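# Sort coloured parcels into matching trays with eight arms

## Task

Place every parcel inside the tray that matches its colour, lying flat on that tray's bottom.

## Robot and tools

Robots: eight identical i2rt Big YAM arms, arm1 to arm8, each with six joints, a two-finger gripper and a wrist camera (armN_cam_wrist). Eight fixed room cameras, cam_arm1 to cam_arm8, are not on any robot. Base (foot) positions in the scene frame, metres: arm1 (-2.151, -0.606, 0.766), arm2 (-0.854, -0.623, 0.797), arm3 (0.435, -0.612, 0.752), arm4 (1.688, -0.612, 0.754), arm5 (2.165, 0.644, 0.790), arm6 (0.850, 0.628, 0.817), arm7 (-0.424, 0.615, 0.799), arm8 (-1.661, 0.655, 0.757); each foot looks along its own +x, rotated about z by its quaternion. Table tops are at z=0.720. Reach is roughly 1.0 m from the joint1 axis.

Frame: one shared scene frame, origin on the floor, +z up. The hand point sits between the finger pads, about 1 cm short of the tips. Fingers point along the hand's +z; they open and close along its y. Printed hand positions can be off, more so at long reach. hand_target is the hand pose implied by the joint targets currently held.

move: the arguments are arm1..arm8 (each optional) plus cameras. An arm you omit receives nothing new. Each arm's part may contain:
- joints: an object of absolute joint targets by name, radians except the gripper in metres. Ranges (with done tolerance): joint1_rad -2.879..2.879 (±0.045), base yaw, positive counter-clockwise from above, 0 points along the foot's +x; joint2_rad 0..3.141 (±0.14), shoulder, 0 = upper arm backward, positive raises then brings it forward; joint3_rad 0..3.019 (±0.09), elbow, 0 folded, positive opens; joint4_rad -1.692..1.57 (±0.055), hand pitch, positive tips fingers up; joint5_rad -1.57..1.57 (±0.03), sideways swing, positive to the arm's right; joint6_rad -2.094..2.094 (±0.035), roll, positive clockwise seen from behind the hand; gripper_m 0..0.093 (±0.003), fingertip gap.
- target: one list of seven numbers [x, y, z, qw, qx, qy, qz], an absolute hand pose in metres in the scene frame, as printed on the hand line. The hand runs in a straight line from its hand_target toward it. Alongside target, joints may only carry gripper_m.
- speed: top path speed, 0.002 to 0.5 m/s (default 0.25); only allowed with target. Rotation is capped at twice that value in rad/s.
All motions in a call begin together; hand paths finish together, timed by the slowest. Paths last 0.5 to 10 s and are cut off after 10 s; an action never exceeds 15 s. Each control step limits the commanded pose to within 100 mm and 20 degrees of the measured hand, then solves inverse kinematics, favouring position. Expect a centimetre or more of error, lag, and overshoot of speed near full stretch. Paths ignore obstacles and other arms. Unknown keys make a call invalid; out-of-range values get it refused, and a refusal or stop cancels the rest of that reply's move, wait and finished_scene calls.

cameras: list of names, or "all" / omitted / null for all, [] for none. Images are the last frame at call end; the pictures line gives their order.

wait: seconds 0 to 10, plus cameras; commands nothing and returns state and images. zoom_image: camera plus region [x0, y0, x1, y1] in pixels of that camera's latest image (672x504, origin top-left), max 504x504; the camera must be in the latest images. finished_scene: scene number; irreversible, only when every parcel rests flat in its tray without help.

Reading results: the move line lists each arm sent motion with done or its worst status. Arms under "as last shown" weren't commanded; their status reads "not commanded" and other omitted lines are unchanged. joint_status and hand_status statuses: off_target (stopped short, may still push); time_out (joint kept a nearby target and keeps pushing; on_its_own lists those still going; send the reported position to relax it); not_followed, "joint command not followed" or "pose unreachable" (a self/inter-arm collision check blocked the targets; grippers still act; the arm may keep trying later). In on_its_own, "held at" is a target, not a reading. Joint velocities are rad/s (gripper m/s); "within noise" means stationary. Torques (N m, joint order, positive toward larger angle) include gravity and offsets; joints 3 and 4 wrap at ±28.

Gripper: on a rigid part at full force it reads up to 0.005 m under the part's width; closed on nothing 0.000-0.002; in air reads up to 0.002 wide. Just under the contact reading the grip is light; about 0.005 lower it is at full force (roughly 50-64 N per pad). Soft items crush more with smaller targets. Release by commanding well above the reading.

Avoid: arms pressing on each other (ends the scene), hard hits, knocking items out of the work area (ends the scene), drops, releasing while moving, slamming. The collision check can react late and permits fingers, housings and wrist cameras of two arms to meet. Arms keep pushing on contact and don't wait for each other. Sustained loads, stretched poses or pushing at unreachable poses heat motors: MOTOR HOT appears at 85 °C; at 100 °C that arm goes limp (OVER-TEMPERATURE FAULT, 30-60 s or more), afterward its keys say limit_stop_at_motor_heat and targets must be re-sent. Loose objects can occasionally be nudged by outside pushes. The robot keeps its last command while you think.

Camera calibration (K, distortion, T_world_to_cam, pos_world) is given per camera in OpenCV convention; room cameras may have shifted up to 2.3 degrees and 9 mm, and wrist camera poses derive from joint readings, so treat projections as approximate.

Each tool is called after ">>>" as a command line: name --argument value for each argument, lists and objects as JSON in quotes; but a table of rows of numbers goes row by row, as --pt "numbers of a row", without its own name.

## Session

>>> wait --seconds 0 --cameras '["cam_arm1","cam_arm2","cam_arm3","cam_arm4","cam_arm5","cam_arm6","cam_arm7","cam_arm8"]'

Scene clock: 0.00 s.
Joint torques (N m): no reading
Heat: arm1: hottest joint3_rad 31 °C; arm2: hottest joint3_rad 30 °C; arm3: hottest joint2_rad 31 °C; arm4: hottest joint3_rad 34 °C; arm5: hottest joint3_rad 32 °C; arm6: hottest joint2_rad 30 °C; arm7: hottest joint3_rad 38 °C; arm8: hottest joint1_rad 29 °C.
Joint velocities: within noise
arm1.joint_positions: joint1_rad=+0.458 joint2_rad=+0.456 joint3_rad=+1.438 joint4_rad=-1.139 joint5_rad=+0.063 joint6_rad=-0.074 gripper_m=+0.09396
arm1.joint_status: not commanded
arm1.hand: x=-1.9866 y=-0.6052 z=+1.4040 quat_wxyz=(-0.650, +0.024, -0.759, +0.041) (m; scene frame)
arm1.hand_target: x=-1.9921 y=-0.6053 z=+1.4119 quat_wxyz=(-0.658, +0.023, -0.752, +0.041) (m; scene frame)
arm1.hand_status: not commanded
arm2.joint_positions: joint1_rad=-0.133 joint2_rad=+0.490 joint3_rad=+1.431 joint4_rad=-1.371 joint5_rad=+0.122 joint6_rad=+0.254 gripper_m=+0.09396
arm2.joint_status: not commanded
arm2.hand: x=-0.9557 y=-0.4897 z=+1.3731 quat_wxyz=(-0.193, +0.711, -0.448, -0.506) (m; scene frame)
arm2.hand_target: x=-0.9532 y=-0.4923 z=+1.3817 quat_wxyz=(-0.195, +0.705, -0.446, -0.516) (m; scene frame)
arm2.hand_status: not commanded
arm3.joint_positions: joint1_rad=+0.288 joint2_rad=+0.566 joint3_rad=+1.355 joint4_rad=-1.309 joint5_rad=+0.227 joint6_rad=-0.408 gripper_m=+0.09396
arm3.joint_status: not commanded
arm3.hand: x=+0.2384 y=-0.5089 z=+1.2929 quat_wxyz=(-0.272, +0.862, -0.018, -0.428) (m; scene frame)
arm3.hand_target: x=+0.2407 y=-0.5098 z=+1.3061 quat_wxyz=(-0.276, +0.854, -0.020, -0.440) (m; scene frame)
arm3.hand_status: not commanded
arm4.joint_positions: joint1_rad=-0.202 joint2_rad=+0.526 joint3_rad=+1.372 joint4_rad=-1.530 joint5_rad=+0.176 joint6_rad=+0.279 gripper_m=+0.09396
arm4.joint_status: not commanded
arm4.hand: x=+1.8391 y=-0.5129 z=+1.2624 quat_wxyz=(-0.405, +0.175, -0.887, -0.138) (m; scene frame)
arm4.hand_target: x=+1.8372 y=-0.5146 z=+1.2716 quat_wxyz=(-0.414, +0.173, -0.882, -0.143) (m; scene frame)
arm4.hand_status: not commanded
arm5.joint_positions: joint1_rad=+0.150 joint2_rad=+0.484 joint3_rad=+1.403 joint4_rad=-1.356 joint5_rad=-0.018 joint6_rad=+0.258 gripper_m=+0.09396
arm5.joint_status: not commanded
arm5.hand: x=+1.9905 y=+0.6571 z=+1.3561 quat_wxyz=(+0.044, +0.831, -0.149, -0.534) (m; scene frame)
arm5.hand_target: x=+1.9935 y=+0.6567 z=+1.3668 quat_wxyz=(+0.045, +0.825, -0.147, -0.545) (m; scene frame)
arm5.hand_status: not commanded
arm6.joint_positions: joint1_rad=+0.005 joint2_rad=+0.600 joint3_rad=+1.377 joint4_rad=-1.425 joint5_rad=+0.198 joint6_rad=-0.419 gripper_m=+0.09396
arm6.joint_status: not commanded
arm6.hand: x=+1.0055 y=+0.4776 z=+1.3387 quat_wxyz=(-0.341, -0.130, -0.883, +0.295) (m; scene frame)
arm6.hand_target: x=+1.0039 y=+0.4787 z=+1.3519 quat_wxyz=(-0.354, -0.130, -0.876, +0.302) (m; scene frame)
arm6.hand_status: not commanded
arm7.joint_positions: joint1_rad=-0.316 joint2_rad=+0.535 joint3_rad=+1.368 joint4_rad=-1.177 joint5_rad=-0.073 joint6_rad=-0.126 gripper_m=+0.09396
arm7.joint_status: not commanded
arm7.hand: x=-0.2873 y=+0.4416 z=+1.3804 quat_wxyz=(-0.508, -0.311, -0.757, +0.270) (m; scene frame)
arm7.hand_target: x=-0.2897 y=+0.4449 z=+1.3917 quat_wxyz=(-0.517, -0.307, -0.750, +0.275) (m; scene frame)
arm7.hand_status: not commanded
arm8.joint_positions: joint1_rad=+0.154 joint2_rad=+0.581 joint3_rad=+1.368 joint4_rad=-1.211 joint5_rad=-0.224 joint6_rad=+0.370 gripper_m=+0.09396
arm8.joint_status: not commanded
arm8.hand: x=-1.7287 y=+0.4302 z=+1.3236 quat_wxyz=(-0.435, -0.755, -0.361, +0.333) (m; scene frame)
arm8.hand_target: x=-1.7273 y=+0.4330 z=+1.3347 quat_wxyz=(-0.441, -0.748, -0.360, +0.341) (m; scene frame)
arm8.hand_status: not commanded
pictures: cam_arm1, cam_arm2, cam_arm3, cam_arm4, cam_arm5, cam_arm6, cam_arm7, cam_arm8

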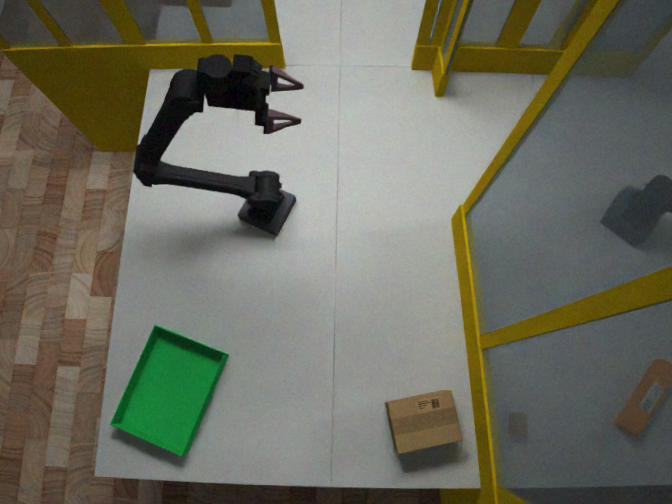

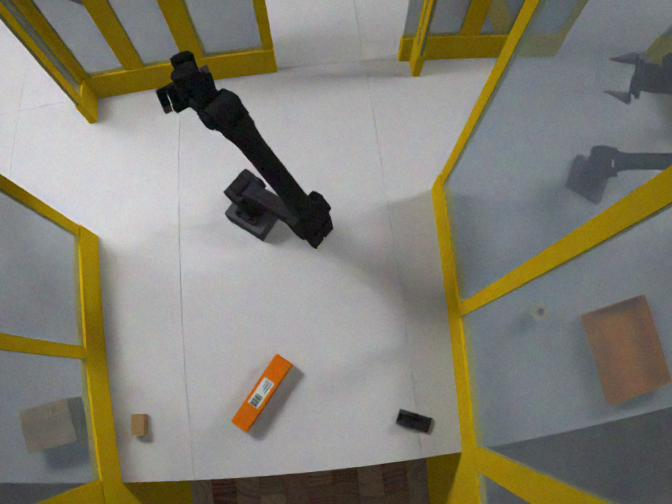

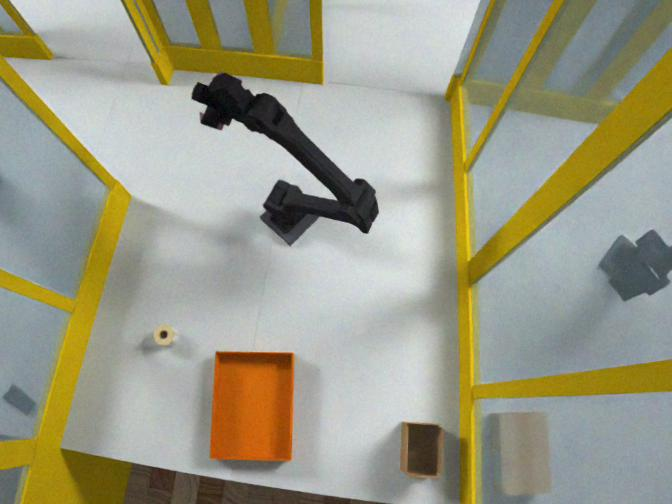

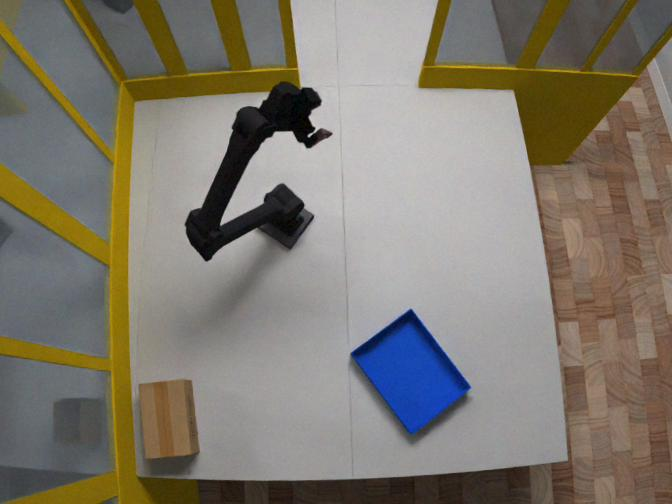

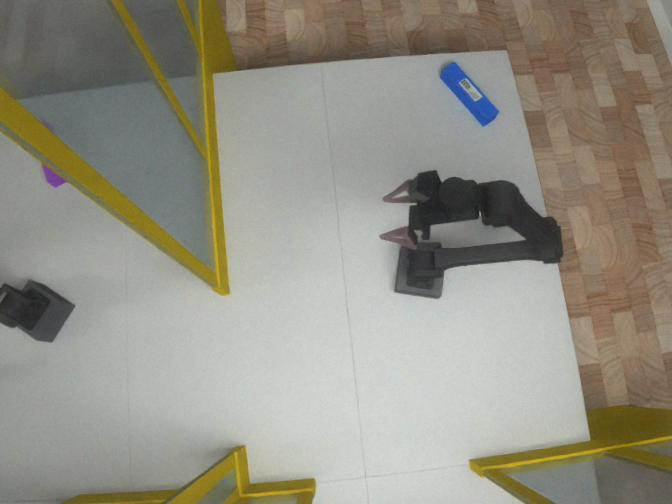

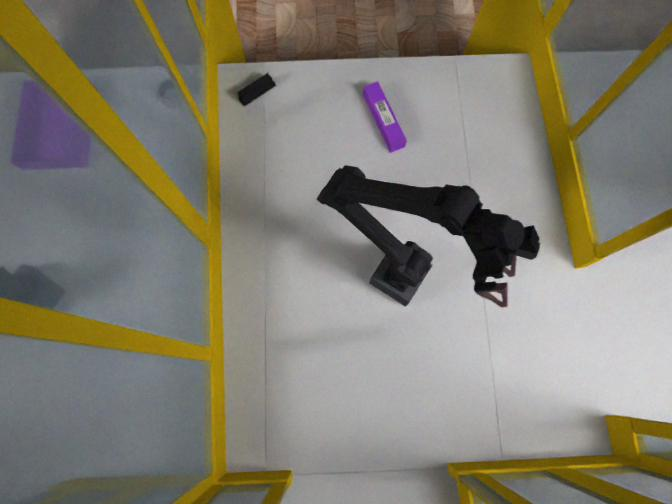

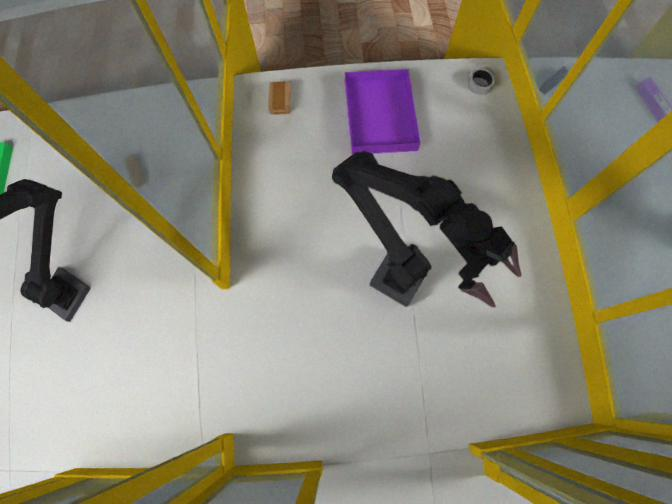

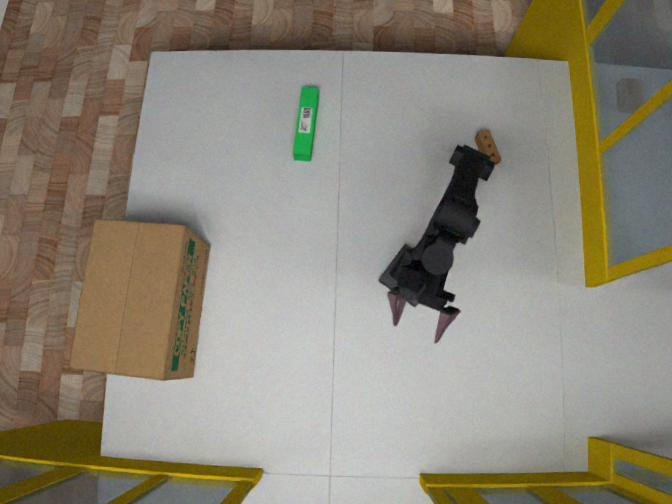

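>>> move --arm8 '{"joints":{"joint1_rad":-1.927,"joint2_rad":1.2,"joint3_rad":1.33,"joint4_rad":-1.66,"joint5_rad":0,"joint6_rad":0.68}}' --arm5 '{"joints":{"joint1_rad":-1.705,"joint2_rad":1.2,"joint3_rad":1.33,"joint4_rad":-1.66,"joint5_rad":0,"joint6_rad":-0.796}}' --arm2 '{"joints":{"joint1_rad":2.185,"joint2_rad":1.2,"joint3_rad":1.33,"joint4_rad":-1.66,"joint5_rad":0,"joint6_rad":0.593}}' --arm6 '{"joints":{"joint1_rad":2.21,"joint2_rad":1.2,"joint3_rad":1.33,"joint4_rad":-1.66,"joint5_rad":0,"joint6_rad":-0.227}}' --arm1 '{"joints":{"joint1_rad":1.47,"joint2_rad":1.2,"joint3_rad":1.33,"joint4_rad":-1.66,"joint5_rad":0,"joint6_rad":-0.52}}' --arm4 '{"joints":{"joint1_rad":0.16,"joint2_rad":1.2,"joint3_rad":1.33,"joint4_rad":-1.66,"joint5_rad":0,"joint6_rad":-0.459}}' --arm3 '{"joints":{"joint1_rad":0.321,"joint2_rad":1.2,"joint3_rad":1.33,"joint4_rad":-1.66,"joint5_rad":0,"joint6_rad":-0.29}}' --arm7 '{"joints":{"joint1_rad":-1.007,"joint2_rad":1.2,"joint3_rad":1.33,"joint4_rad":-1.66,"joint5_rad":0,"joint6_rad":-0.075}}' --cameras '[]'

>>> move --arm8 '{"target":[-2.012,1.159,0.94,0,-0.682,0.7314,0],"speed":0.35}' --arm5 '{"target":[2.436,1.294,0.94,0,-0.8339,0.5519,0],"speed":0.35}' --arm2 '{"target":[-0.883,-1.235,0.94,0,0.8937,0.4487,0],"speed":0.35}' --arm6 '{"target":[0.837,1.27,0.94,0,-0.788,0.6157,0],"speed":0.35}' --cameras '["arm8_cam_wrist","arm5_cam_wrist","arm2_cam_wrist","arm6_cam_wrist"]'

Scene clock: 115.77 s.
Joint torques (N m): arm1=[2.08 -7.12 8.92 -0.12 0.03 -0.07] | arm2=[-0.15 -10.23 9.06 0.24 0.09 0.07] | arm3=[0.62 -10.81 10.48 -0.2 -0.28 0.12] | arm4=[1.2 -6.53 10.65 -0.14 -0.15 -0.03] | arm5=[-0.67 -7.12 7.91 -0.13 -0.26 -0.16] | arm6=[-0.91 -6.12 9.55 -0.09 0.08 0] | arm7=[-0.73 -7.41 10.28 -0.17 0.01 0.19] | arm8=[2.2 -8.59 10.69 -0.46 -0.05 0.03]
Heat: arm1: hottest joint3_rad 33 °C; arm2: hottest joint3_rad 36 °C; arm3: hottest joint3_rad 33 °C; arm4: hottest joint3_rad 41 °C; arm5: hottest joint3_rad 35 °C; arm6: hottest joint3_rad 34 °C; arm7: hottest joint3_rad 46 °C; arm8: hottest joint3_rad 37 °C.
move: arm1 done; arm2 done; arm3 done; arm4 done; arm5 done; arm6 done; arm7 done; arm8 done
Joint velocities: within noise
arm1.joint_positions: joint1_rad=+1.458 joint2_rad=+1.200 joint3_rad=+1.328 joint4_rad=-1.649 joint5_rad=+0.001 joint6_rad=-0.512 gripper_m=+0.09398
arm1.joint_status: all done
arm1.hand: x=-1.9786 y=-0.3119 z=+1.0749 quat_wxyz=(-0.022, +0.698, -0.715, -0.001) (m; scene frame)
arm1.hand_target: x=-1.9833 y=-0.3118 z=+1.0754 quat_wxyz=(-0.017, +0.705, -0.709, +0.000) (m; scene frame)
arm1.hand_status: not commanded
arm2.joint_positions: joint1_rad=+2.190 joint2_rad=+1.209 joint3_rad=+1.322 joint4_rad=-1.650 joint5_rad=-0.001 joint6_rad=+0.580 gripper_m=+0.09398
arm2.joint_status: all done
arm2.hand: x=-0.8686 y=-0.9620 z=+1.1028 quat_wxyz=(+0.014, +0.889, +0.457, -0.008) (m; scene frame)
arm2.hand_target: x=-0.8701 y=-0.9596 z=+1.1089 quat_wxyz=(+0.017, +0.893, +0.449, -0.010) (m; scene frame)
arm2.hand_status: not commanded
arm3.joint_positions: joint1_rad=+0.306 joint2_rad=+1.216 joint3_rad=+1.315 joint4_rad=-1.648 joint5_rad=+0.004 joint6_rad=-0.306 gripper_m=+0.09396
arm3.joint_status: all done
arm3.hand: x=+0.1104 y=-0.5106 z=+1.0518 quat_wxyz=(-0.008, +1.000, +0.001, -0.007) (m; scene frame)
arm3.hand_target: x=+0.1111 y=-0.5170 z=+1.0623 quat_wxyz=(-0.009, +1.000, +0.000, -0.017) (m; scene frame)
arm3.hand_status: not commanded
arm4.joint_positions: joint1_rad=+0.147 joint2_rad=+1.199 joint3_rad=+1.325 joint4_rad=-1.649 joint5_rad=+0.001 joint6_rad=-0.450 gripper_m=+0.09398
arm4.joint_status: all done
arm4.hand: x=+1.8456 y=-0.3074 z=+1.0593 quat_wxyz=(-0.015, +0.699, -0.715, -0.008) (m; scene frame)
arm4.hand_target: x=+1.8408 y=-0.3068 z=+1.0608 quat_wxyz=(-0.012, +0.707, -0.707, -0.007) (m; scene frame)
arm4.hand_status: not commanded
arm5.joint_positions: joint1_rad=-1.708 joint2_rad=+1.213 joint3_rad=+1.315 joint4_rad=-1.649 joint5_rad=+0.002 joint6_rad=-0.786 gripper_m=+0.09397
arm5.joint_status: all done
arm5.hand: x=+2.2956 y=+0.9540 z=+1.0948 quat_wxyz=(-0.015, +0.830, -0.558, -0.002) (m; scene frame)
arm5.hand_target: x=+2.2936 y=+0.9527 z=+1.1046 quat_wxyz=(-0.024, +0.833, -0.552, -0.004) (m; scene frame)
arm5.hand_status: not commanded
arm6.joint_positions: joint1_rad=+2.214 joint2_rad=+1.208 joint3_rad=+1.316 joint4_rad=-1.651 joint5_rad=-0.002 joint6_rad=-0.236 gripper_m=+0.09399
arm6.joint_status: all done
arm6.hand: x=+0.8420 y=+0.9657 z=+1.1213 quat_wxyz=(-0.011, +0.793, -0.609, -0.010) (m; scene frame)
arm6.hand_target: x=+0.8437 y=+0.9649 z=+1.1291 quat_wxyz=(-0.016, +0.789, -0.614, -0.013) (m; scene frame)
arm6.hand_status: not commanded
arm7.joint_positions: joint1_rad=-1.001 joint2_rad=+1.203 joint3_rad=+1.329 joint4_rad=-1.649 joint5_rad=-0.002 joint6_rad=-0.084 gripper_m=+0.09395
arm7.joint_status: all done
arm7.hand: x=-0.4472 y=+0.2749 z=+1.1090 quat_wxyz=(-0.015, -0.702, -0.712, +0.017) (m; scene frame)
arm7.hand_target: x=-0.4495 y=+0.2783 z=+1.1103 quat_wxyz=(-0.012, -0.707, -0.707, +0.015) (m; scene frame)
arm7.hand_status: not commanded
arm8.joint_positions: joint1_rad=-1.930 joint2_rad=+1.214 joint3_rad=+1.322 joint4_rad=-1.650 joint5_rad=+0.000 joint6_rad=+0.674 gripper_m=+0.09399
arm8.joint_status: all done
arm8.hand: x=-1.8541 y=+0.9353 z=+1.0616 quat_wxyz=(+0.002, -0.683, +0.731, +0.013) (m; scene frame)
arm8.hand_target: x=-1.8531 y=+0.9319 z=+1.0691 quat_wxyz=(+0.002, -0.681, +0.732, +0.020) (m; scene frame)
arm8.hand_status: not commanded
pictures: none
No camera images: "cameras" was empty.

Scene clock: 118.17 s.
Joint torques (N m): arm1=[2.2 -6.77 8.91 0.02 -0.02 -0.06] | arm2=[-0.15 -21.77 11.6 0.13 0.06 0.07] | arm3=[0.62 -10.81 10.51 -0.2 -0.29 0.13] | arm4=[1.2 -6.53 10.65 -0.16 -0.15 -0.03] | arm5=[-0.56 -19.37 10.24 -0.29 -0.3 -0.18] | arm6=[-0.91 -15.21 12.49 -0.18 0.09 0] | arm7=[-0.91 -7.53 10.24 -0.18 0.01 0.21] | arm8=[2.08 -18.49 14.48 -0.64 -0.02 0.02]
Heat: arm1: hottest joint3_rad 34 °C; arm2: hottest joint3_rad 36 °C; arm3: hottest joint3_rad 33 °C; arm4: hottest joint3_rad 41 °C; arm5: hottest joint3_rad 36 °C; arm6: hottest joint3_rad 35 °C; arm7: hottest joint3_rad 46 °C; arm8: hottest joint3_rad 37 °C.
move: arm2 off_target; arm5 off_target; arm6 off_target; arm8 off_target
Joint velocities: within noise
arm1, arm3, arm4, arm7: as last shown
arm2.joint_positions: joint1_rad=+2.190 joint2_rad=+1.971 joint3_rad=+1.773 joint4_rad=-1.397 joint5_rad=-0.001 joint6_rad=+0.580 gripper_m=+0.09399
arm2.joint_status: not commanded
arm2.hand: x=-0.8796 y=-1.2228 z=+0.9285 quat_wxyz=(-0.011, +0.889, +0.457, +0.007) (m; scene frame)
arm2.hand_target: x=-0.8829 y=-1.2344 z=+0.9400 quat_wxyz=(+0.000, +0.894, +0.449, +0.000) (m; scene frame)
arm2.hand_status: off_target (0.017 m and 1.8 deg from the pose sent, 0.318 m and 2.1 deg at the start)
arm4.joint_positions: joint1_rad=+0.147 joint2_rad=+1.199 joint3_rad=+1.325 joint4_rad=-1.649 joint5_rad=+0.001 joint6_rad=-0.451 gripper_m=+0.09398
arm4.hand: x=+1.8456 y=-0.3074 z=+1.0593 quat_wxyz=(-0.015, +0.700, -0.714, -0.008) (m; scene frame)
arm5.joint_positions: joint1_rad=-1.708 joint2_rad=+2.292 joint3_rad=+2.308 joint4_rad=-1.625 joint5_rad=+0.001 joint6_rad=-0.787 gripper_m=+0.09397
arm5.joint_status: not commanded
arm5.hand: x=+2.4346 y=+1.2840 z=+0.9261 quat_wxyz=(+0.015, +0.830, -0.557, +0.004) (m; scene frame)
arm5.hand_target: x=+2.4357 y=+1.2933 z=+0.9400 quat_wxyz=(-0.001, +0.834, -0.552, +0.000) (m; scene frame)
arm5.hand_status: off_target (0.017 m and 1.9 deg from the pose sent, 0.399 m and 1.9 deg at the start)
arm6.joint_positions: joint1_rad=+2.214 joint2_rad=+2.063 joint3_rad=+1.859 joint4_rad=-1.401 joint5_rad=-0.002 joint6_rad=-0.232 gripper_m=+0.09399
arm6.joint_status: not commanded
arm6.hand: x=+0.8346 y=+1.2546 z=+0.9264 quat_wxyz=(+0.013, +0.792, -0.610, +0.010) (m; scene frame)
arm6.hand_target: x=+0.8371 y=+1.2691 z=+0.9401 quat_wxyz=(+0.000, +0.788, -0.616, +0.000) (m; scene frame)
arm6.hand_status: off_target (0.021 m and 2.1 deg from the pose sent, 0.354 m and 1.9 deg at the start)
arm8.joint_positions: joint1_rad=-1.930 joint2_rad=+1.958 joint3_rad=+1.855 joint4_rad=-1.496 joint5_rad=+0.000 joint6_rad=+0.674 gripper_m=+0.09399
arm8.joint_status: not commanded
arm8.hand: x=-2.0026 y=+1.1497 z=+0.9276 quat_wxyz=(-0.002, -0.683, +0.731, -0.014) (m; scene frame)
arm8.hand_target: x=-2.0117 y=+1.1584 z=+0.9400 quat_wxyz=(+0.000, -0.682, +0.731, +0.000) (m; scene frame)
arm8.hand_status: off_target (0.018 m and 1.6 deg from the pose sent, 0.300 m and 1.6 deg at the start)
pictures: arm2_cam_wrist, arm5_cam_wrist, arm6_cam_wrist, arm8_cam_wrist
camera_calibration:
arm2_cam_wrist: T_world_to_cam=[[-0.809603, 0.58639, 0.026273, -0.020696], [0.481627, 0.638044, 0.600778, 0.650451], [0.335527, 0.499046, -0.798984, 1.7678], [0, 0, 0, 1]] pos_world=[-0.923176, -1.28509, 1.02221]
arm5_cam_wrist: T_world_to_cam=[[0.929646, 0.368181, -0.0141693, -2.72186], [0.305134, -0.747758, 0.589704, -0.321298], [0.206523, -0.552539, -0.807495, 1.07862], [0, 0, 0, 1]] pos_world=[2.40564, 1.35786, 1.02188]
arm6_cam_wrist: T_world_to_cam=[[0.9652, 0.261495, -0.00289505, -1.13235], [0.210674, -0.770962, 0.601028, 0.240441], [0.154934, -0.580722, -0.799223, 1.46399], [0, 0, 0, 1]] pos_world=[0.815467, 1.33165, 1.02227]
arm8_cam_wrist: T_world_to_cam=[[0.997245, -0.0738145, 0.00739303, 2.07613], [-0.0630398, -0.790685, 0.608969, 0.222255], [-0.0391052, -0.607757, -0.793159, 1.47671], [0, 0, 0, 1]] pos_world=[-1.99865, 1.22646, 1.02057]

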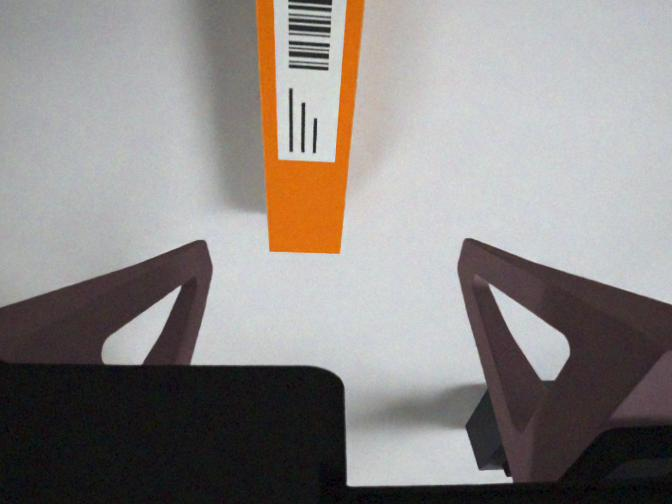

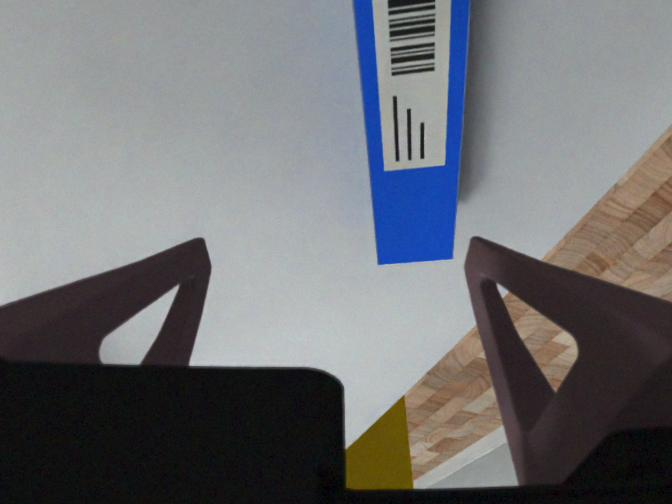

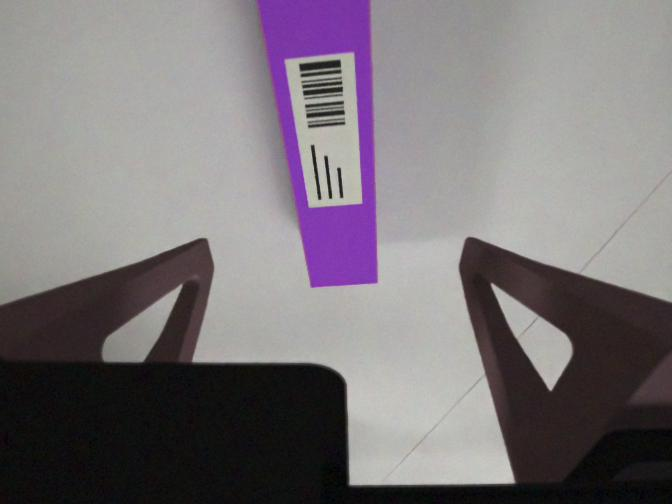

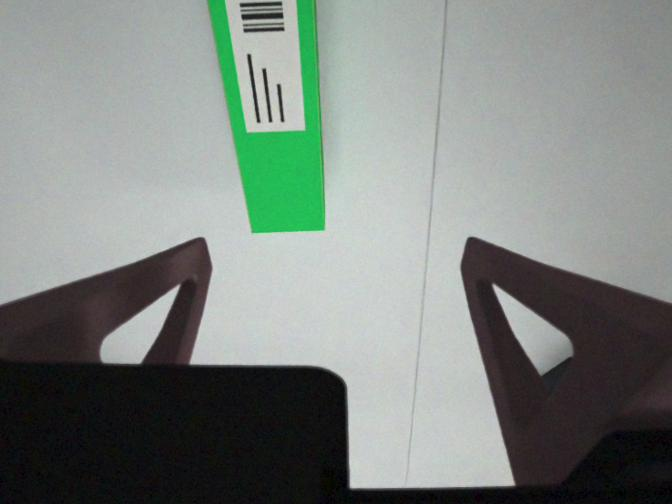

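>>> move --arm8 '{"target":[-2.045,1.168,0.86,0,-0.682,0.7314,0],"joints":{"gripper_m":0.093}}' --arm5 '{"target":[2.48,1.307,0.86,0,-0.866,0.5,0],"joints":{"gripper_m":0.093}}' --arm2 '{"target":[-0.867,-1.24,0.86,0,0.9063,0.4226,0],"joints":{"gripper_m":0.093}}' --arm6 '{"target":[0.83,1.25,0.86,0,-0.8141,0.5807,0],"joints":{"gripper_m":0.093}}' --cameras '["arm8_cam_wrist","arm5_cam_wrist","arm2_cam_wrist","arm6_cam_wrist"]'

Scene clock: 181.47 s.
Joint torques (N m): arm1=[2.26 -7.06 8.91 -0.1 0.01 -0.07] | arm2=[0.62 -22.83 8.39 0.88 0.07 0.1] | arm3=[0.62 -10.81 10.48 -0.24 -0.28 0.12] | arm4=[1.2 -6.53 10.65 -0.16 -0.16 -0.03] | arm5=[-0.97 -21.25 10.14 0.14 -0.26 -0.14] | arm6=[0.03 -15.27 8.05 0.57 0.07 -0.18] | arm7=[-0.79 -7.53 10.25 -0.23 0.01 0.2] | arm8=[2.08 -20.54 11.29 0.24 -0.02 0.02]
Heat: arm1: hottest joint3_rad 38 °C; arm2: hottest joint3_rad 43 °C; arm3: hottest joint3_rad 33 °C; arm4: hottest joint3_rad 41 °C; arm5: hottest joint3_rad 43 °C; arm6: hottest joint3_rad 38 °C; arm7: hottest joint3_rad 47 °C; arm8: hottest joint3_rad 46 °C.
move: arm2 done; arm5 off_target; arm6 done; arm8 done
Joint velocities: within noise
arm1, arm3, arm4, arm7: as last shown
arm2.joint_positions: joint1_rad=+2.207 joint2_rad=+2.044 joint3_rad=+1.705 joint4_rad=-1.244 joint5_rad=-0.001 joint6_rad=+0.664 gripper_m=+0.09311
arm2.joint_status: all done
arm2.hand: x=-0.8696 y=-1.2350 z=+0.8605 quat_wxyz=(-0.006, +0.904, +0.427, +0.003) (m; scene frame)
arm2.hand_target: x=-0.8671 y=-1.2399 z=+0.8601 quat_wxyz=(+0.000, +0.906, +0.423, +0.000) (m; scene frame)
arm2.hand_status: done (0.006 m and 0.9 deg from the pose sent, 0.072 m and 4.6 deg at the start)
arm5.joint_positions: joint1_rad=-1.756 joint2_rad=+2.444 joint3_rad=+2.337 joint4_rad=-1.539 joint5_rad=+0.001 joint6_rad=-0.957 gripper_m=+0.09315
arm5.joint_status: all done
arm5.hand: x=+2.4745 y=+1.2905 z=+0.8312 quat_wxyz=(+0.034, +0.862, -0.505, +0.004) (m; scene frame)
arm5.hand_target: x=+2.4792 y=+1.3056 z=+0.8604 quat_wxyz=(+0.000, +0.866, -0.500, +0.000) (m; scene frame)
arm5.hand_status: off_target (0.034 m and 4.0 deg from the pose sent, 0.083 m and 7.9 deg at the start)
arm6.joint_positions: joint1_rad=+2.214 joint2_rad=+2.075 joint3_rad=+1.704 joint4_rad=-1.211 joint5_rad=-0.001 joint6_rad=-0.289 gripper_m=+0.09314
arm6.joint_status: all done
arm6.hand: x=+0.8348 y=+1.2455 z=+0.8617 quat_wxyz=(+0.005, +0.809, -0.588, +0.003) (m; scene frame)
arm6.hand_target: x=+0.8301 y=+1.2498 z=+0.8600 quat_wxyz=(+0.000, +0.814, -0.581, +0.000) (m; scene frame)
arm6.hand_status: done (0.007 m and 1.2 deg from the pose sent, 0.067 m and 4.6 deg at the start)
arm8.joint_positions: joint1_rad=-1.893 joint2_rad=+2.076 joint3_rad=+1.855 joint4_rad=-1.374 joint5_rad=+0.000 joint6_rad=+0.705 gripper_m=+0.09310
arm8.joint_status: all done
arm8.hand: x=-2.0390 y=+1.1612 z=+0.8566 quat_wxyz=(-0.001, -0.684, +0.729, -0.012) (m; scene frame)
arm8.hand_target: x=-2.0448 y=+1.1679 z=+0.8601 quat_wxyz=(+0.000, -0.682, +0.731, +0.000) (m; scene frame)
arm8.hand_status: done (0.010 m and 1.4 deg from the pose sent, 0.082 m and 1.6 deg at the start)
pictures: arm2_cam_wrist, arm5_cam_wrist, arm6_cam_wrist, arm8_cam_wrist
camera_calibration:
arm2_cam_wrist: T_world_to_cam=[[-0.768392, 0.639659, 0.0202267, 0.103143], [0.5248, 0.611699, 0.591954, 0.706852], [0.366276, 0.465468, -0.805718, 1.70729], [0, 0, 0, 1]] pos_world=[-0.91704, -1.29304, 0.955081]
arm5_cam_wrist: T_world_to_cam=[[0.877326, 0.477462, -0.0482662, -2.74591], [0.406527, -0.685981, 0.603461, -0.614693], [0.25502, -0.549054, -0.79593, 0.863153], [0, 0, 0, 1]] pos_world=[2.43883, 1.36332, 0.925419]
arm6_cam_wrist: T_world_to_cam=[[0.948788, 0.315907, 0.00201069, -1.18873], [0.255352, -0.770634, 0.583883, 0.249348], [0.186002, -0.553467, -0.811836, 1.35795], [0, 0, 0, 1]] pos_world=[0.8116, 1.31927, 0.959235]
arm8_cam_wrist: T_world_to_cam=[[0.997637, -0.0685035, 0.00531411, 2.11018], [-0.0577052, -0.793368, 0.606002, 0.288738], [-0.0372972, -0.604876, -0.795446, 1.42827], [0, 0, 0, 1]] pos_world=[-2.03526, 1.23756, 0.949925]

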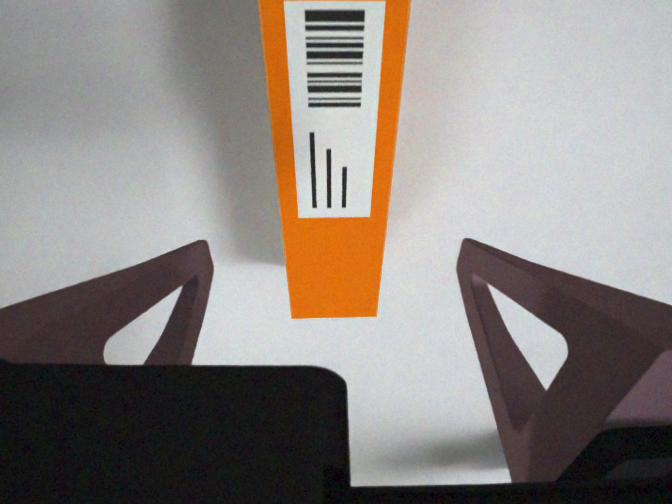

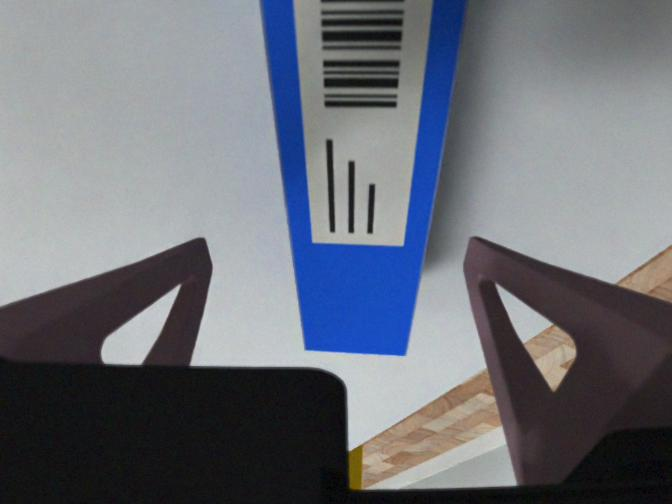

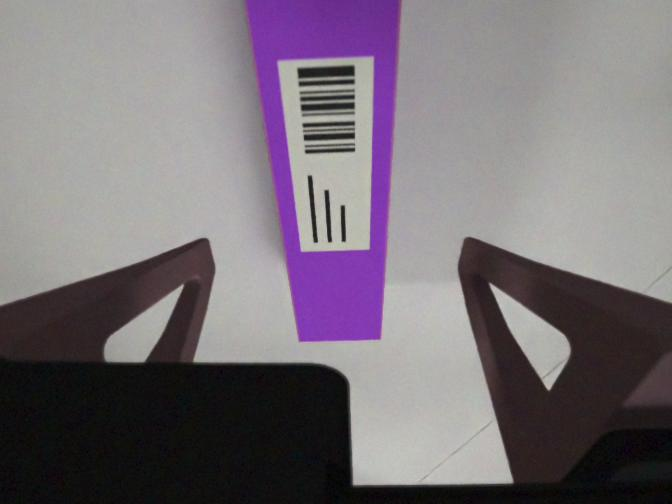

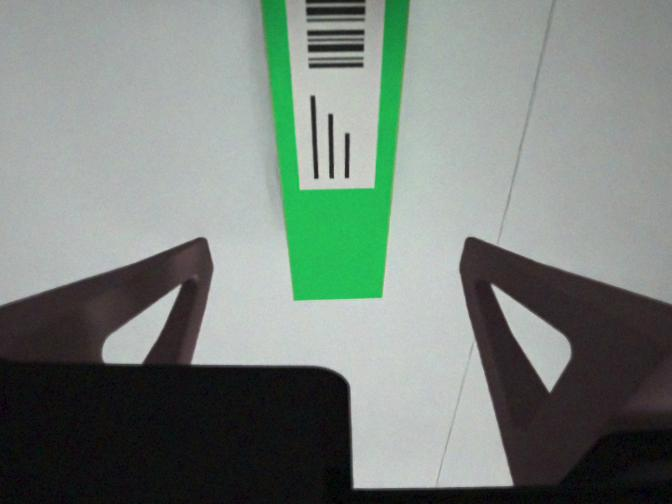

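>>> move --arm8 '{"target":[-2.045,1.172,0.757,0,-0.682,0.7314,0]}' --arm5 '{"target":[2.48,1.312,0.765,0,-0.866,0.5,0]}' --arm2 '{"target":[-0.867,-1.244,0.757,0,0.9063,0.4226,0]}' --arm6 '{"target":[0.83,1.254,0.757,0,-0.8141,0.5807,0]}' --cameras '[]'

>>> move --arm8 '{"joints":{"gripper_m":0.048}}' --arm5 '{"joints":{"gripper_m":0.048}}' --arm2 '{"joints":{"gripper_m":0.048}}' --arm6 '{"joints":{"gripper_m":0.048}}' --cameras '[]'

>>> move --arm8 '{"target":[-2.04,1.165,0.96,0,-0.682,0.7314,0],"speed":0.3}' --arm5 '{"target":[2.475,1.30,0.98,0,-0.866,0.5,0],"speed":0.3}' --arm2 '{"target":[-0.867,-1.235,0.96,0,0.9063,0.4226,0],"speed":0.3}' --arm6 '{"target":[0.83,1.245,0.96,0,-0.8141,0.5807,0],"speed":0.3}' --cameras '["arm8_cam_wrist","arm5_cam_wrist","arm2_cam_wrist","arm6_cam_wrist"]'

>>> move --arm8 '{"target":[-1.86,0.94,1.1,0,-0.682,0.7314,0],"speed":0.35}' --arm5 '{"target":[2.30,0.965,1.1,0,-0.866,0.5,0],"speed":0.35}' --arm2 '{"target":[-0.87,-0.97,1.1,0,0.9063,0.4226,0],"speed":0.35}' --arm6 '{"target":[0.843,0.975,1.1,0,-0.8141,0.5807,0],"speed":0.35}' --cameras '[]'

>>> move --arm8 '{"joints":{"joint1_rad":0.397,"joint6_rad":-0.21}}' --arm5 '{"joints":{"joint1_rad":1.566,"joint6_rad":-0.27}}' --arm2 '{"joints":{"joint1_rad":-2.175,"joint6_rad":0.305}}' --arm6 '{"joints":{"joint1_rad":-1.187,"joint6_rad":-0.234}}' --cameras '[]'

Scene clock: 205.87 s.
Joint torques (N m): arm1=[2.43 -7.06 8.91 -0.06 0.02 -0.07] | arm2=[0.56 -23.77 8.03 0.85 0.07 0.08] | arm3=[0.67 -10.93 10.47 -0.24 -0.29 0.13] | arm4=[1.2 -6.53 10.65 -0.14 -0.16 -0.04] | arm5=[-0.38 -23.36 7.5 0.77 -0.29 -0.12] | arm6=[0.03 -16.44 8.03 0.51 0.07 -0.18] | arm7=[-0.97 -7.36 10.21 -0.21 0.01 0.2] | arm8=[1.79 -20.66 9.83 0.16 -0.03 0.01]
Heat: arm1: hottest joint3_rad 38 °C; arm2: hottest joint3_rad 41 °C; arm3: hottest joint3_rad 33 °C; arm4: hottest joint3_rad 42 °C; arm5: hottest joint3_rad 44 °C; arm6: hottest joint3_rad 38 °C; arm7: hottest joint3_rad 47 °C; arm8: hottest joint3_rad 43 °C.
move: arm2 done; arm5 off_target; arm6 off_target; arm8 done
Joint velocities: within noise
arm1, arm3, arm4, arm7: as last shown
arm2.joint_positions: joint1_rad=+2.207 joint2_rad=+2.177 joint3_rad=+1.624 joint4_rad=-1.040 joint5_rad=-0.001 joint6_rad=+0.665 gripper_m=+0.09311
arm2.joint_status: not commanded
arm2.hand: x=-0.8697 y=-1.2355 z=+0.7533 quat_wxyz=(-0.010, +0.904, +0.427, +0.005) (m; scene frame)
arm2.hand_target: x=-0.8671 y=-1.2438 z=+0.7571 quat_wxyz=(+0.000, +0.906, +0.423, +0.000) (m; scene frame)
arm2.hand_status: done (0.010 m and 1.4 deg from the pose sent, 0.104 m and 0.9 deg at the start)
arm5.joint_positions: joint1_rad=-1.756 joint2_rad=+2.516 joint3_rad=+2.273 joint4_rad=-1.367 joint5_rad=+0.001 joint6_rad=-0.957 gripper_m=+0.09313
arm5.joint_status: not commanded
arm5.hand: x=+2.4800 y=+1.3024 z=+0.7549 quat_wxyz=(+0.016, +0.863, -0.505, +0.002) (m; scene frame)
arm5.hand_target: x=+2.4799 y=+1.3118 z=+0.7652 quat_wxyz=(+0.000, +0.866, -0.500, +0.000) (m; scene frame)
arm5.hand_status: off_target (0.014 m and 2.0 deg from the pose sent, 0.070 m and 4.0 deg at the start)
arm6.joint_positions: joint1_rad=+2.214 joint2_rad=+2.220 joint3_rad=+1.631 joint4_rad=-1.013 joint5_rad=-0.001 joint6_rad=-0.289 gripper_m=+0.09314
arm6.joint_status: not commanded
arm6.hand: x=+0.8349 y=+1.2432 z=+0.7506 quat_wxyz=(+0.012, +0.809, -0.587, +0.009) (m; scene frame)
arm6.hand_target: x=+0.8300 y=+1.2538 z=+0.7572 quat_wxyz=(+0.000, +0.814, -0.581, +0.000) (m; scene frame)
arm6.hand_status: off_target (0.014 m and 2.0 deg from the pose sent, 0.105 m and 1.2 deg at the start)
arm8.joint_positions: joint1_rad=-1.893 joint2_rad=+2.178 joint3_rad=+1.754 joint4_rad=-1.161 joint5_rad=+0.000 joint6_rad=+0.706 gripper_m=+0.09310
arm8.joint_status: not commanded
arm8.hand: x=-2.0430 y=+1.1664 z=+0.7564 quat_wxyz=(-0.001, -0.684, +0.729, -0.008) (m; scene frame)
arm8.hand_target: x=-2.0449 y=+1.1720 z=+0.7572 quat_wxyz=(+0.000, -0.682, +0.731, +0.000) (m; scene frame)
arm8.hand_status: done (0.006 m and 1.0 deg from the pose sent, 0.100 m and 1.5 deg at the start)
pictures: none
No camera images: "cameras" was empty.

Scene clock: 206.50 s.
Joint torques (N m): arm1=[2.32 -6.89 8.84 -0.12 0.01 -0.08] | arm2=[0.62 -23.82 8.05 0.84 0.07 0.08] | arm3=[0.62 -10.81 10.48 -0.25 -0.29 0.13] | arm4=[1.2 -6.48 10.65 -0.14 -0.16 -0.03] | arm5=[-0.21 -21.42 7.53 0.66 -0.29 -0.14] | arm6=[0.03 -16.38 8.1 0.5 0.07 -0.17] | arm7=[-0.91 -7.41 10.26 -0.21 0.01 0.21] | arm8=[1.61 -21.19 9.76 0.17 -0.02 0.01]
Heat: arm1: hottest joint3_rad 38 °C; arm2: hottest joint3_rad 41 °C; arm3: hottest joint3_rad 33 °C; arm4: hottest joint3_rad 42 °C; arm5: hottest joint3_rad 44 °C; arm6: hottest joint3_rad 38 °C; arm7: hottest joint3_rad 47 °C; arm8: hottest joint3_rad 43 °C.
move: arm2 off_target; arm5 off_target; arm6 off_target; arm8 off_target
Joint velocities: within noise
arm1, arm3, arm4, arm7: as last shown
arm2.joint_positions: joint1_rad=+2.207 joint2_rad=+2.177 joint3_rad=+1.624 joint4_rad=-1.039 joint5_rad=-0.001 joint6_rad=+0.665 gripper_m=+0.05859
arm2.joint_status: gripper_m off_target (ended at +0.05862, target +0.04800)
arm2.hand: x=-0.8697 y=-1.2357 z=+0.7533 quat_wxyz=(-0.010, +0.904, +0.426, +0.005) (m; scene frame)
arm2.hand_target: x=-0.8671 y=-1.2439 z=+0.7571 quat_wxyz=(+0.000, +0.906, +0.422, +0.000) (m; scene frame)
arm2.hand_status: not commanded
arm5.joint_positions: joint1_rad=-1.756 joint2_rad=+2.516 joint3_rad=+2.273 joint4_rad=-1.367 joint5_rad=+0.001 joint6_rad=-0.957 gripper_m=+0.05874
arm5.joint_status: gripper_m off_target (ended at +0.05877, target +0.04800)
arm5.hand: x=+2.4799 y=+1.3024 z=+0.7549 quat_wxyz=(+0.016, +0.863, -0.505, +0.002) (m; scene frame)
arm5.hand_target: x=+2.4799 y=+1.3118 z=+0.7652 quat_wxyz=(+0.000, +0.866, -0.500, +0.000) (m; scene frame)
arm5.hand_status: not commanded
arm6.joint_positions: joint1_rad=+2.214 joint2_rad=+2.220 joint3_rad=+1.631 joint4_rad=-1.013 joint5_rad=-0.001 joint6_rad=-0.290 gripper_m=+0.05954
arm6.joint_status: gripper_m off_target (ended at +0.05957, target +0.04800)
arm6.hand: x=+0.8349 y=+1.2432 z=+0.7506 quat_wxyz=(+0.012, +0.809, -0.587, +0.009) (m; scene frame)
arm6.hand_target: x=+0.8300 y=+1.2538 z=+0.7572 quat_wxyz=(+0.000, +0.814, -0.581, +0.000) (m; scene frame)
arm6.hand_status: not commanded
arm8.joint_positions: joint1_rad=-1.893 joint2_rad=+2.178 joint3_rad=+1.754 joint4_rad=-1.161 joint5_rad=+0.000 joint6_rad=+0.706 gripper_m=+0.05988
arm8.joint_status: gripper_m off_target (ended at +0.05991, target +0.04800)
arm8.hand: x=-2.0430 y=+1.1664 z=+0.7564 quat_wxyz=(-0.001, -0.684, +0.729, -0.008) (m; scene frame)
arm8.hand_target: x=-2.0449 y=+1.1720 z=+0.7572 quat_wxyz=(+0.000, -0.682, +0.731, +0.000) (m; scene frame)
arm8.hand_status: not commanded
pictures: none
No camera images: "cameras" was empty.

Scene clock: 208.17 s.
Joint torques (N m): arm1=[2.37 -6.71 8.87 -0.23 0.01 -0.07] | arm2=[0.56 -21.13 11.75 0.14 0.07 0.07] | arm3=[0.62 -10.93 10.51 -0.24 -0.29 0.12] | arm4=[1.26 -6.53 10.65 -0.16 -0.16 -0.03] | arm5=[-0.44 -19.84 10 -0.08 -0.26 -0.14] | arm6=[0.03 -16.09 12.4 -0.2 0.07 -0.17] | arm7=[-0.85 -7.41 10.24 -0.21 0.01 0.2] | arm8=[1.61 -18.49 14.98 -0.61 -0.02 0.02]
Heat: arm1: hottest joint3_rad 38 °C; arm2: hottest joint3_rad 41 °C; arm3: hottest joint3_rad 33 °C; arm4: hottest joint3_rad 42 °C; arm5: hottest joint3_rad 44 °C; arm6: hottest joint3_rad 38 °C; arm7: hottest joint3_rad 47 °C; arm8: hottest joint3_rad 43 °C.
move: arm2 off_target; arm5 off_target; arm6 off_target; arm8 off_target
Joint velocities: within noise
arm1, arm3, arm4, arm7: as last shown
arm2.joint_positions: joint1_rad=+2.207 joint2_rad=+1.955 joint3_rad=+1.810 joint4_rad=-1.444 joint5_rad=-0.001 joint6_rad=+0.665 gripper_m=+0.05859
arm2.joint_status: not commanded
arm2.hand: x=-0.8693 y=-1.2230 z=+0.9517 quat_wxyz=(-0.009, +0.904, +0.426, +0.005) (m; scene frame)
arm2.hand_target: x=-0.8671 y=-1.2345 z=+0.9600 quat_wxyz=(+0.000, +0.906, +0.423, +0.000) (m; scene frame)
arm2.hand_status: off_target (0.015 m and 1.2 deg from the pose sent, 0.207 m and 1.4 deg at the start)
arm3.hand: x=+0.1104 y=-0.5106 z=+1.0518 quat_wxyz=(-0.008, +1.000, +0.000, -0.007) (m; scene frame)
arm5.joint_positions: joint1_rad=-1.756 joint2_rad=+2.332 joint3_rad=+2.477 joint4_rad=-1.673 joint5_rad=+0.000 joint6_rad=-0.957 gripper_m=+0.05873
arm5.joint_status: not commanded
arm5.hand: x=+2.4751 y=+1.2930 z=+0.9629 quat_wxyz=(-0.025, +0.863, -0.505, -0.002) (m; scene frame)
arm5.hand_target: x=+2.4745 y=+1.2990 z=+0.9795 quat_wxyz=(-0.040, +0.865, -0.500, -0.003) (m; scene frame)
arm5.hand_status: off_target (0.018 m and 2.9 deg from the pose sent, 0.225 m and 2.0 deg at the start; pose on its path clipped on 14 of 50 steps; a joint's target at an end of its range on 27 of 50 steps)
arm6.joint_positions: joint1_rad=+2.214 joint2_rad=+2.001 joint3_rad=+1.781 joint4_rad=-1.404 joint5_rad=-0.001 joint6_rad=-0.290 gripper_m=+0.05954
arm6.joint_status: not commanded
arm6.hand: x=+0.8353 y=+1.2291 z=+0.9344 quat_wxyz=(+0.022, +0.809, -0.587, +0.016) (m; scene frame)
arm6.hand_target: x=+0.8301 y=+1.2437 z=+0.9600 quat_wxyz=(+0.000, +0.814, -0.581, +0.000) (m; scene frame)
arm6.hand_status: off_target (0.031 m and 3.2 deg from the pose sent, 0.209 m and 2.0 deg at the start; pose on its path clipped on 9 of 50 steps)
arm8.joint_positions: joint1_rad=-1.893 joint2_rad=+2.016 joint3_rad=+2.005 joint4_rad=-1.585 joint5_rad=+0.000 joint6_rad=+0.706 gripper_m=+0.05988
arm8.joint_status: not commanded
arm8.hand: x=-2.0333 y=+1.1536 z=+0.9499 quat_wxyz=(-0.002, -0.684, +0.729, -0.013) (m; scene frame)
arm8.hand_target: x=-2.0394 y=+1.1644 z=+0.9598 quat_wxyz=(+0.000, -0.682, +0.731, +0.000) (m; scene frame)
arm8.hand_status: off_target (0.017 m and 1.6 deg from the pose sent, 0.204 m and 1.0 deg at the start; pose on its path clipped on 7 of 50 steps)
pictures: arm2_cam_wrist, arm5_cam_wrist, arm6_cam_wrist, arm8_cam_wrist
camera_calibration:
arm2_cam_wrist: T_world_to_cam=[[-0.767907, 0.640093, 0.0244982, 0.0907594], [0.525172, 0.607219, 0.596221, 0.636174], [0.366761, 0.470708, -0.802446, 1.77873], [0, 0, 0, 1]] pos_world=[-0.916776, -1.28166, 1.04581]
arm5_cam_wrist: T_world_to_cam=[[0.876791, 0.478638, 0.0462885, -2.83251], [0.378827, -0.746813, 0.54659, -0.490711], [0.296188, -0.461711, -0.83612, 0.793106], [0, 0, 0, 1]] pos_world=[2.43451, 1.35546, 1.06246]
arm6_cam_wrist: T_world_to_cam=[[0.948427, 0.31683, -0.0102798, -1.17347], [0.255606, -0.74517, 0.615944, 0.132722], [0.187489, -0.586806, -0.787723, 1.42504], [0, 0, 0, 1]] pos_world=[0.81185, 1.30691, 1.02872]
arm8_cam_wrist: T_world_to_cam=[[0.997602, -0.0688716, 0.00681561, 2.10241], [-0.0588433, -0.792237, 0.60737, 0.221663], [-0.0364309, -0.606314, -0.79439, 1.50052], [0, 0, 0, 1]] pos_world=[-2.02966, 1.2302, 1.04304]

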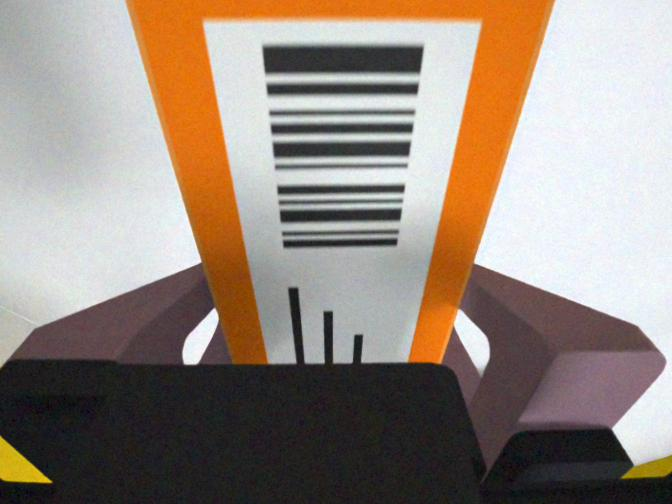

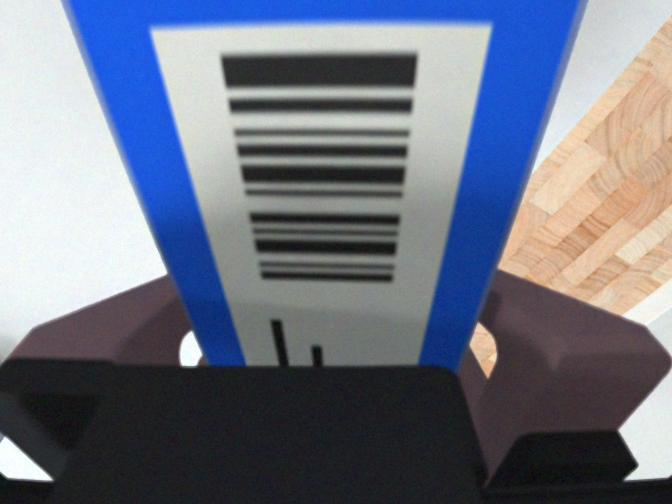

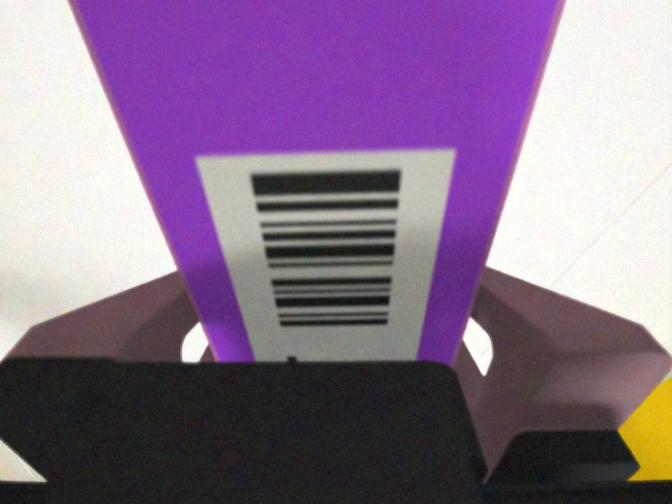

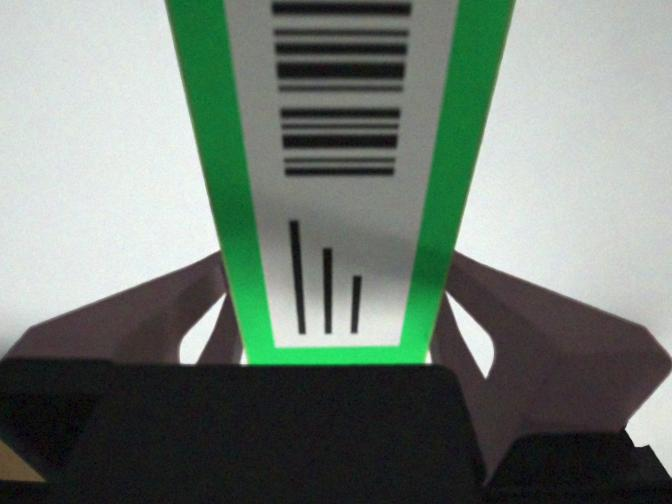

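Scene clock: 210.23 s.
Joint torques (N m): arm1=[2.08 -6.89 8.96 -0.03 0.01 -0.05] | arm2=[-0.44 -9.41 8.35 0.17 0.07 -0.17] | arm3=[0.56 -10.81 10.48 -0.25 -0.29 0.12] | arm4=[1.2 -6.53 10.65 -0.14 -0.16 -0.03] | arm5=[0.09 -6.3 7.28 -0.29 -0.25 0.01] | arm6=[-0.85 -6.71 8.76 -0.17 0.07 -0.19] | arm7=[-0.73 -7.47 10.28 -0.2 0 0.2] | arm8=[1.44 -6.89 9.7 -0.24 -0.02 -0.12]
Heat: arm1: hottest joint3_rad 38 °C; arm2: hottest joint3_rad 41 °C; arm3: hottest joint3_rad 33 °C; arm4: hottest joint3_rad 42 °C; arm5: hottest joint3_rad 43 °C; arm6: hottest joint3_rad 38 °C; arm7: hottest joint3_rad 47 °C; arm8: hottest joint3_rad 43 °C.
move: arm2 done; arm5 done; arm6 done; arm8 off_target
Joint velocities: within noise
arm1, arm3, arm4, arm7: as last shown
arm2.joint_positions: joint1_rad=+2.194 joint2_rad=+1.243 joint3_rad=+1.349 joint4_rad=-1.658 joint5_rad=-0.001 joint6_rad=+0.665 gripper_m=+0.05859
arm2.joint_status: not commanded
arm2.hand: x=-0.8673 y=-0.9716 z=+1.1025 quat_wxyz=(+0.008, +0.907, +0.421, -0.004) (m; scene frame)
arm2.hand_target: x=-0.8700 y=-0.9700 z=+1.1000 quat_wxyz=(+0.000, +0.906, +0.422, +0.000) (m; scene frame)
arm2.hand_status: done (0.004 m and 1.1 deg from the pose sent, 0.293 m and 1.2 deg at the start)
arm5.joint_positions: joint1_rad=-1.717 joint2_rad=+1.261 joint3_rad=+1.366 joint4_rad=-1.673 joint5_rad=+0.000 joint6_rad=-0.933 gripper_m=+0.05873
arm5.joint_status: not commanded
arm5.hand: x=+2.3034 y=+0.9649 z=+1.0989 quat_wxyz=(-0.005, +0.866, -0.499, +0.000) (m; scene frame)
arm5.hand_target: x=+2.3000 y=+0.9650 z=+1.1000 quat_wxyz=(+0.000, +0.866, -0.500, +0.000) (m; scene frame)
arm5.hand_status: done (0.004 m and 0.6 deg from the pose sent, 0.396 m and 2.9 deg at the start)
arm6.joint_positions: joint1_rad=+2.214 joint2_rad=+1.255 joint3_rad=+1.287 joint4_rad=-1.608 joint5_rad=-0.001 joint6_rad=-0.299 gripper_m=+0.05954
arm6.joint_status: not commanded
arm6.hand: x=+0.8418 y=+0.9776 z=+1.0952 quat_wxyz=(+0.002, +0.812, -0.584, +0.001) (m; scene frame)
arm6.hand_target: x=+0.8430 y=+0.9750 z=+1.1000 quat_wxyz=(+0.000, +0.814, -0.581, +0.000) (m; scene frame)
arm6.hand_status: done (0.006 m and 0.5 deg from the pose sent, 0.303 m and 3.2 deg at the start)
arm8.joint_positions: joint1_rad=-1.917 joint2_rad=+1.198 joint3_rad=+1.413 joint4_rad=-1.673 joint5_rad=+0.000 joint6_rad=+0.690 gripper_m=+0.05987
arm8.joint_status: not commanded
arm8.hand: x=-1.8625 y=+0.9393 z=+1.1024 quat_wxyz=(+0.007, -0.680, +0.731, +0.055) (m; scene frame)
arm8.hand_target: x=-1.8601 y=+0.9400 z=+1.0992 quat_wxyz=(+0.006, -0.681, +0.731, +0.048) (m; scene frame)
arm8.hand_status: off_target (0.004 m and 6.4 deg from the pose sent, 0.313 m and 1.5 deg at the start; a joint's target at an end of its range on 32 of 62 steps)
pictures: none
No camera images: "cameras" was empty.

Scene clock: 213.97 s.
Joint torques (N m): arm1=[2.26 -6.53 8.95 -0.13 0.02 -0.09] | arm2=[0.62 -9.82 8.36 0.17 -0.03 -0.19] | arm3=[0.5 -10.87 10.52 -0.23 -0.28 0.13] | arm4=[1.2 -6.53 10.65 -0.14 -0.15 -0.03] | arm5=[-1.38 -7.06 7.16 -0.23 -0.06 0.04] | arm6=[-0.09 -6.83 8.75 -0.16 -0.05 -0.03] | arm7=[-0.91 -7.36 10.29 -0.24 0.01 0.21] | arm8=[1.49 -6.83 9.7 -0.23 -0.05 -0.07]
Heat: arm1: hottest joint3_rad 38 °C; arm2: hottest joint3_rad 40 °C; arm3: hottest joint3_rad 33 °C; arm4: hottest joint3_rad 42 °C; arm5: hottest joint3_rad 43 °C; arm6: hottest joint3_rad 38 °C; arm7: hottest joint3_rad 47 °C; arm8: hottest joint3_rad 42 °C.
move: arm2 done; arm5 done; arm6 done; arm8 done
Joint velocities: within noise
arm1, arm3, arm4, arm7: as last shown
arm2.joint_positions: joint1_rad=-2.180 joint2_rad=+1.247 joint3_rad=+1.349 joint4_rad=-1.658 joint5_rad=+0.001 joint6_rad=+0.318 gripper_m=+0.05859
arm2.joint_status: all done
arm2.hand: x=-0.5203 y=-0.5203 z=+1.1015 quat_wxyz=(-0.007, -0.009, -1.000, -0.002) (m; scene frame)
arm2.hand_target: x=-0.5229 y=-0.5190 z=+1.1004 quat_wxyz=(+0.000, +0.001, -1.000, -0.001) (m; scene frame)
arm2.hand_status: not commanded
arm5.joint_positions: joint1_rad=+1.571 joint2_rad=+1.269 joint3_rad=+1.366 joint4_rad=-1.673 joint5_rad=-0.003 joint6_rad=-0.279 gripper_m=+0.05866
arm5.joint_status: all done
arm5.hand: x=+2.0727 y=+0.3011 z=+1.0914 quat_wxyz=(-0.001, +0.700, +0.714, +0.006) (m; scene frame)
arm5.hand_target: x=+2.0713 y=+0.3041 z=+1.0951 quat_wxyz=(-0.002, +0.706, +0.709, +0.007) (m; scene frame)
arm5.hand_status: not commanded
arm6.joint_positions: joint1_rad=-1.194 joint2_rad=+1.255 joint3_rad=+1.287 joint4_rad=-1.608 joint5_rad=+0.002 joint6_rad=-0.240 gripper_m=+0.05975
arm6.joint_status: all done
arm6.hand: x=+0.7664 y=+0.2892 z=+1.0952 quat_wxyz=(+0.002, -0.707, -0.707, -0.001) (m; scene frame)
arm6.hand_target: x=+0.7696 y=+0.2911 z=+1.1000 quat_wxyz=(+0.000, -0.707, -0.707, +0.000) (m; scene frame)
arm6.hand_status: not commanded
arm8.joint_positions: joint1_rad=+0.400 joint2_rad=+1.200 joint3_rad=+1.413 joint4_rad=-1.673 joint5_rad=-0.002 joint6_rad=-0.204 gripper_m=+0.05993
arm8.joint_status: all done
arm8.hand: x=-1.7324 y=+0.3145 z=+1.1024 quat_wxyz=(-0.031, -0.706, -0.706, +0.046) (m; scene frame)
arm8.hand_target: x=-1.7336 y=+0.3160 z=+1.0998 quat_wxyz=(-0.027, -0.706, -0.707, +0.041) (m; scene frame)
arm8.hand_status: not commanded
pictures: none
No camera images: "cameras" was empty.


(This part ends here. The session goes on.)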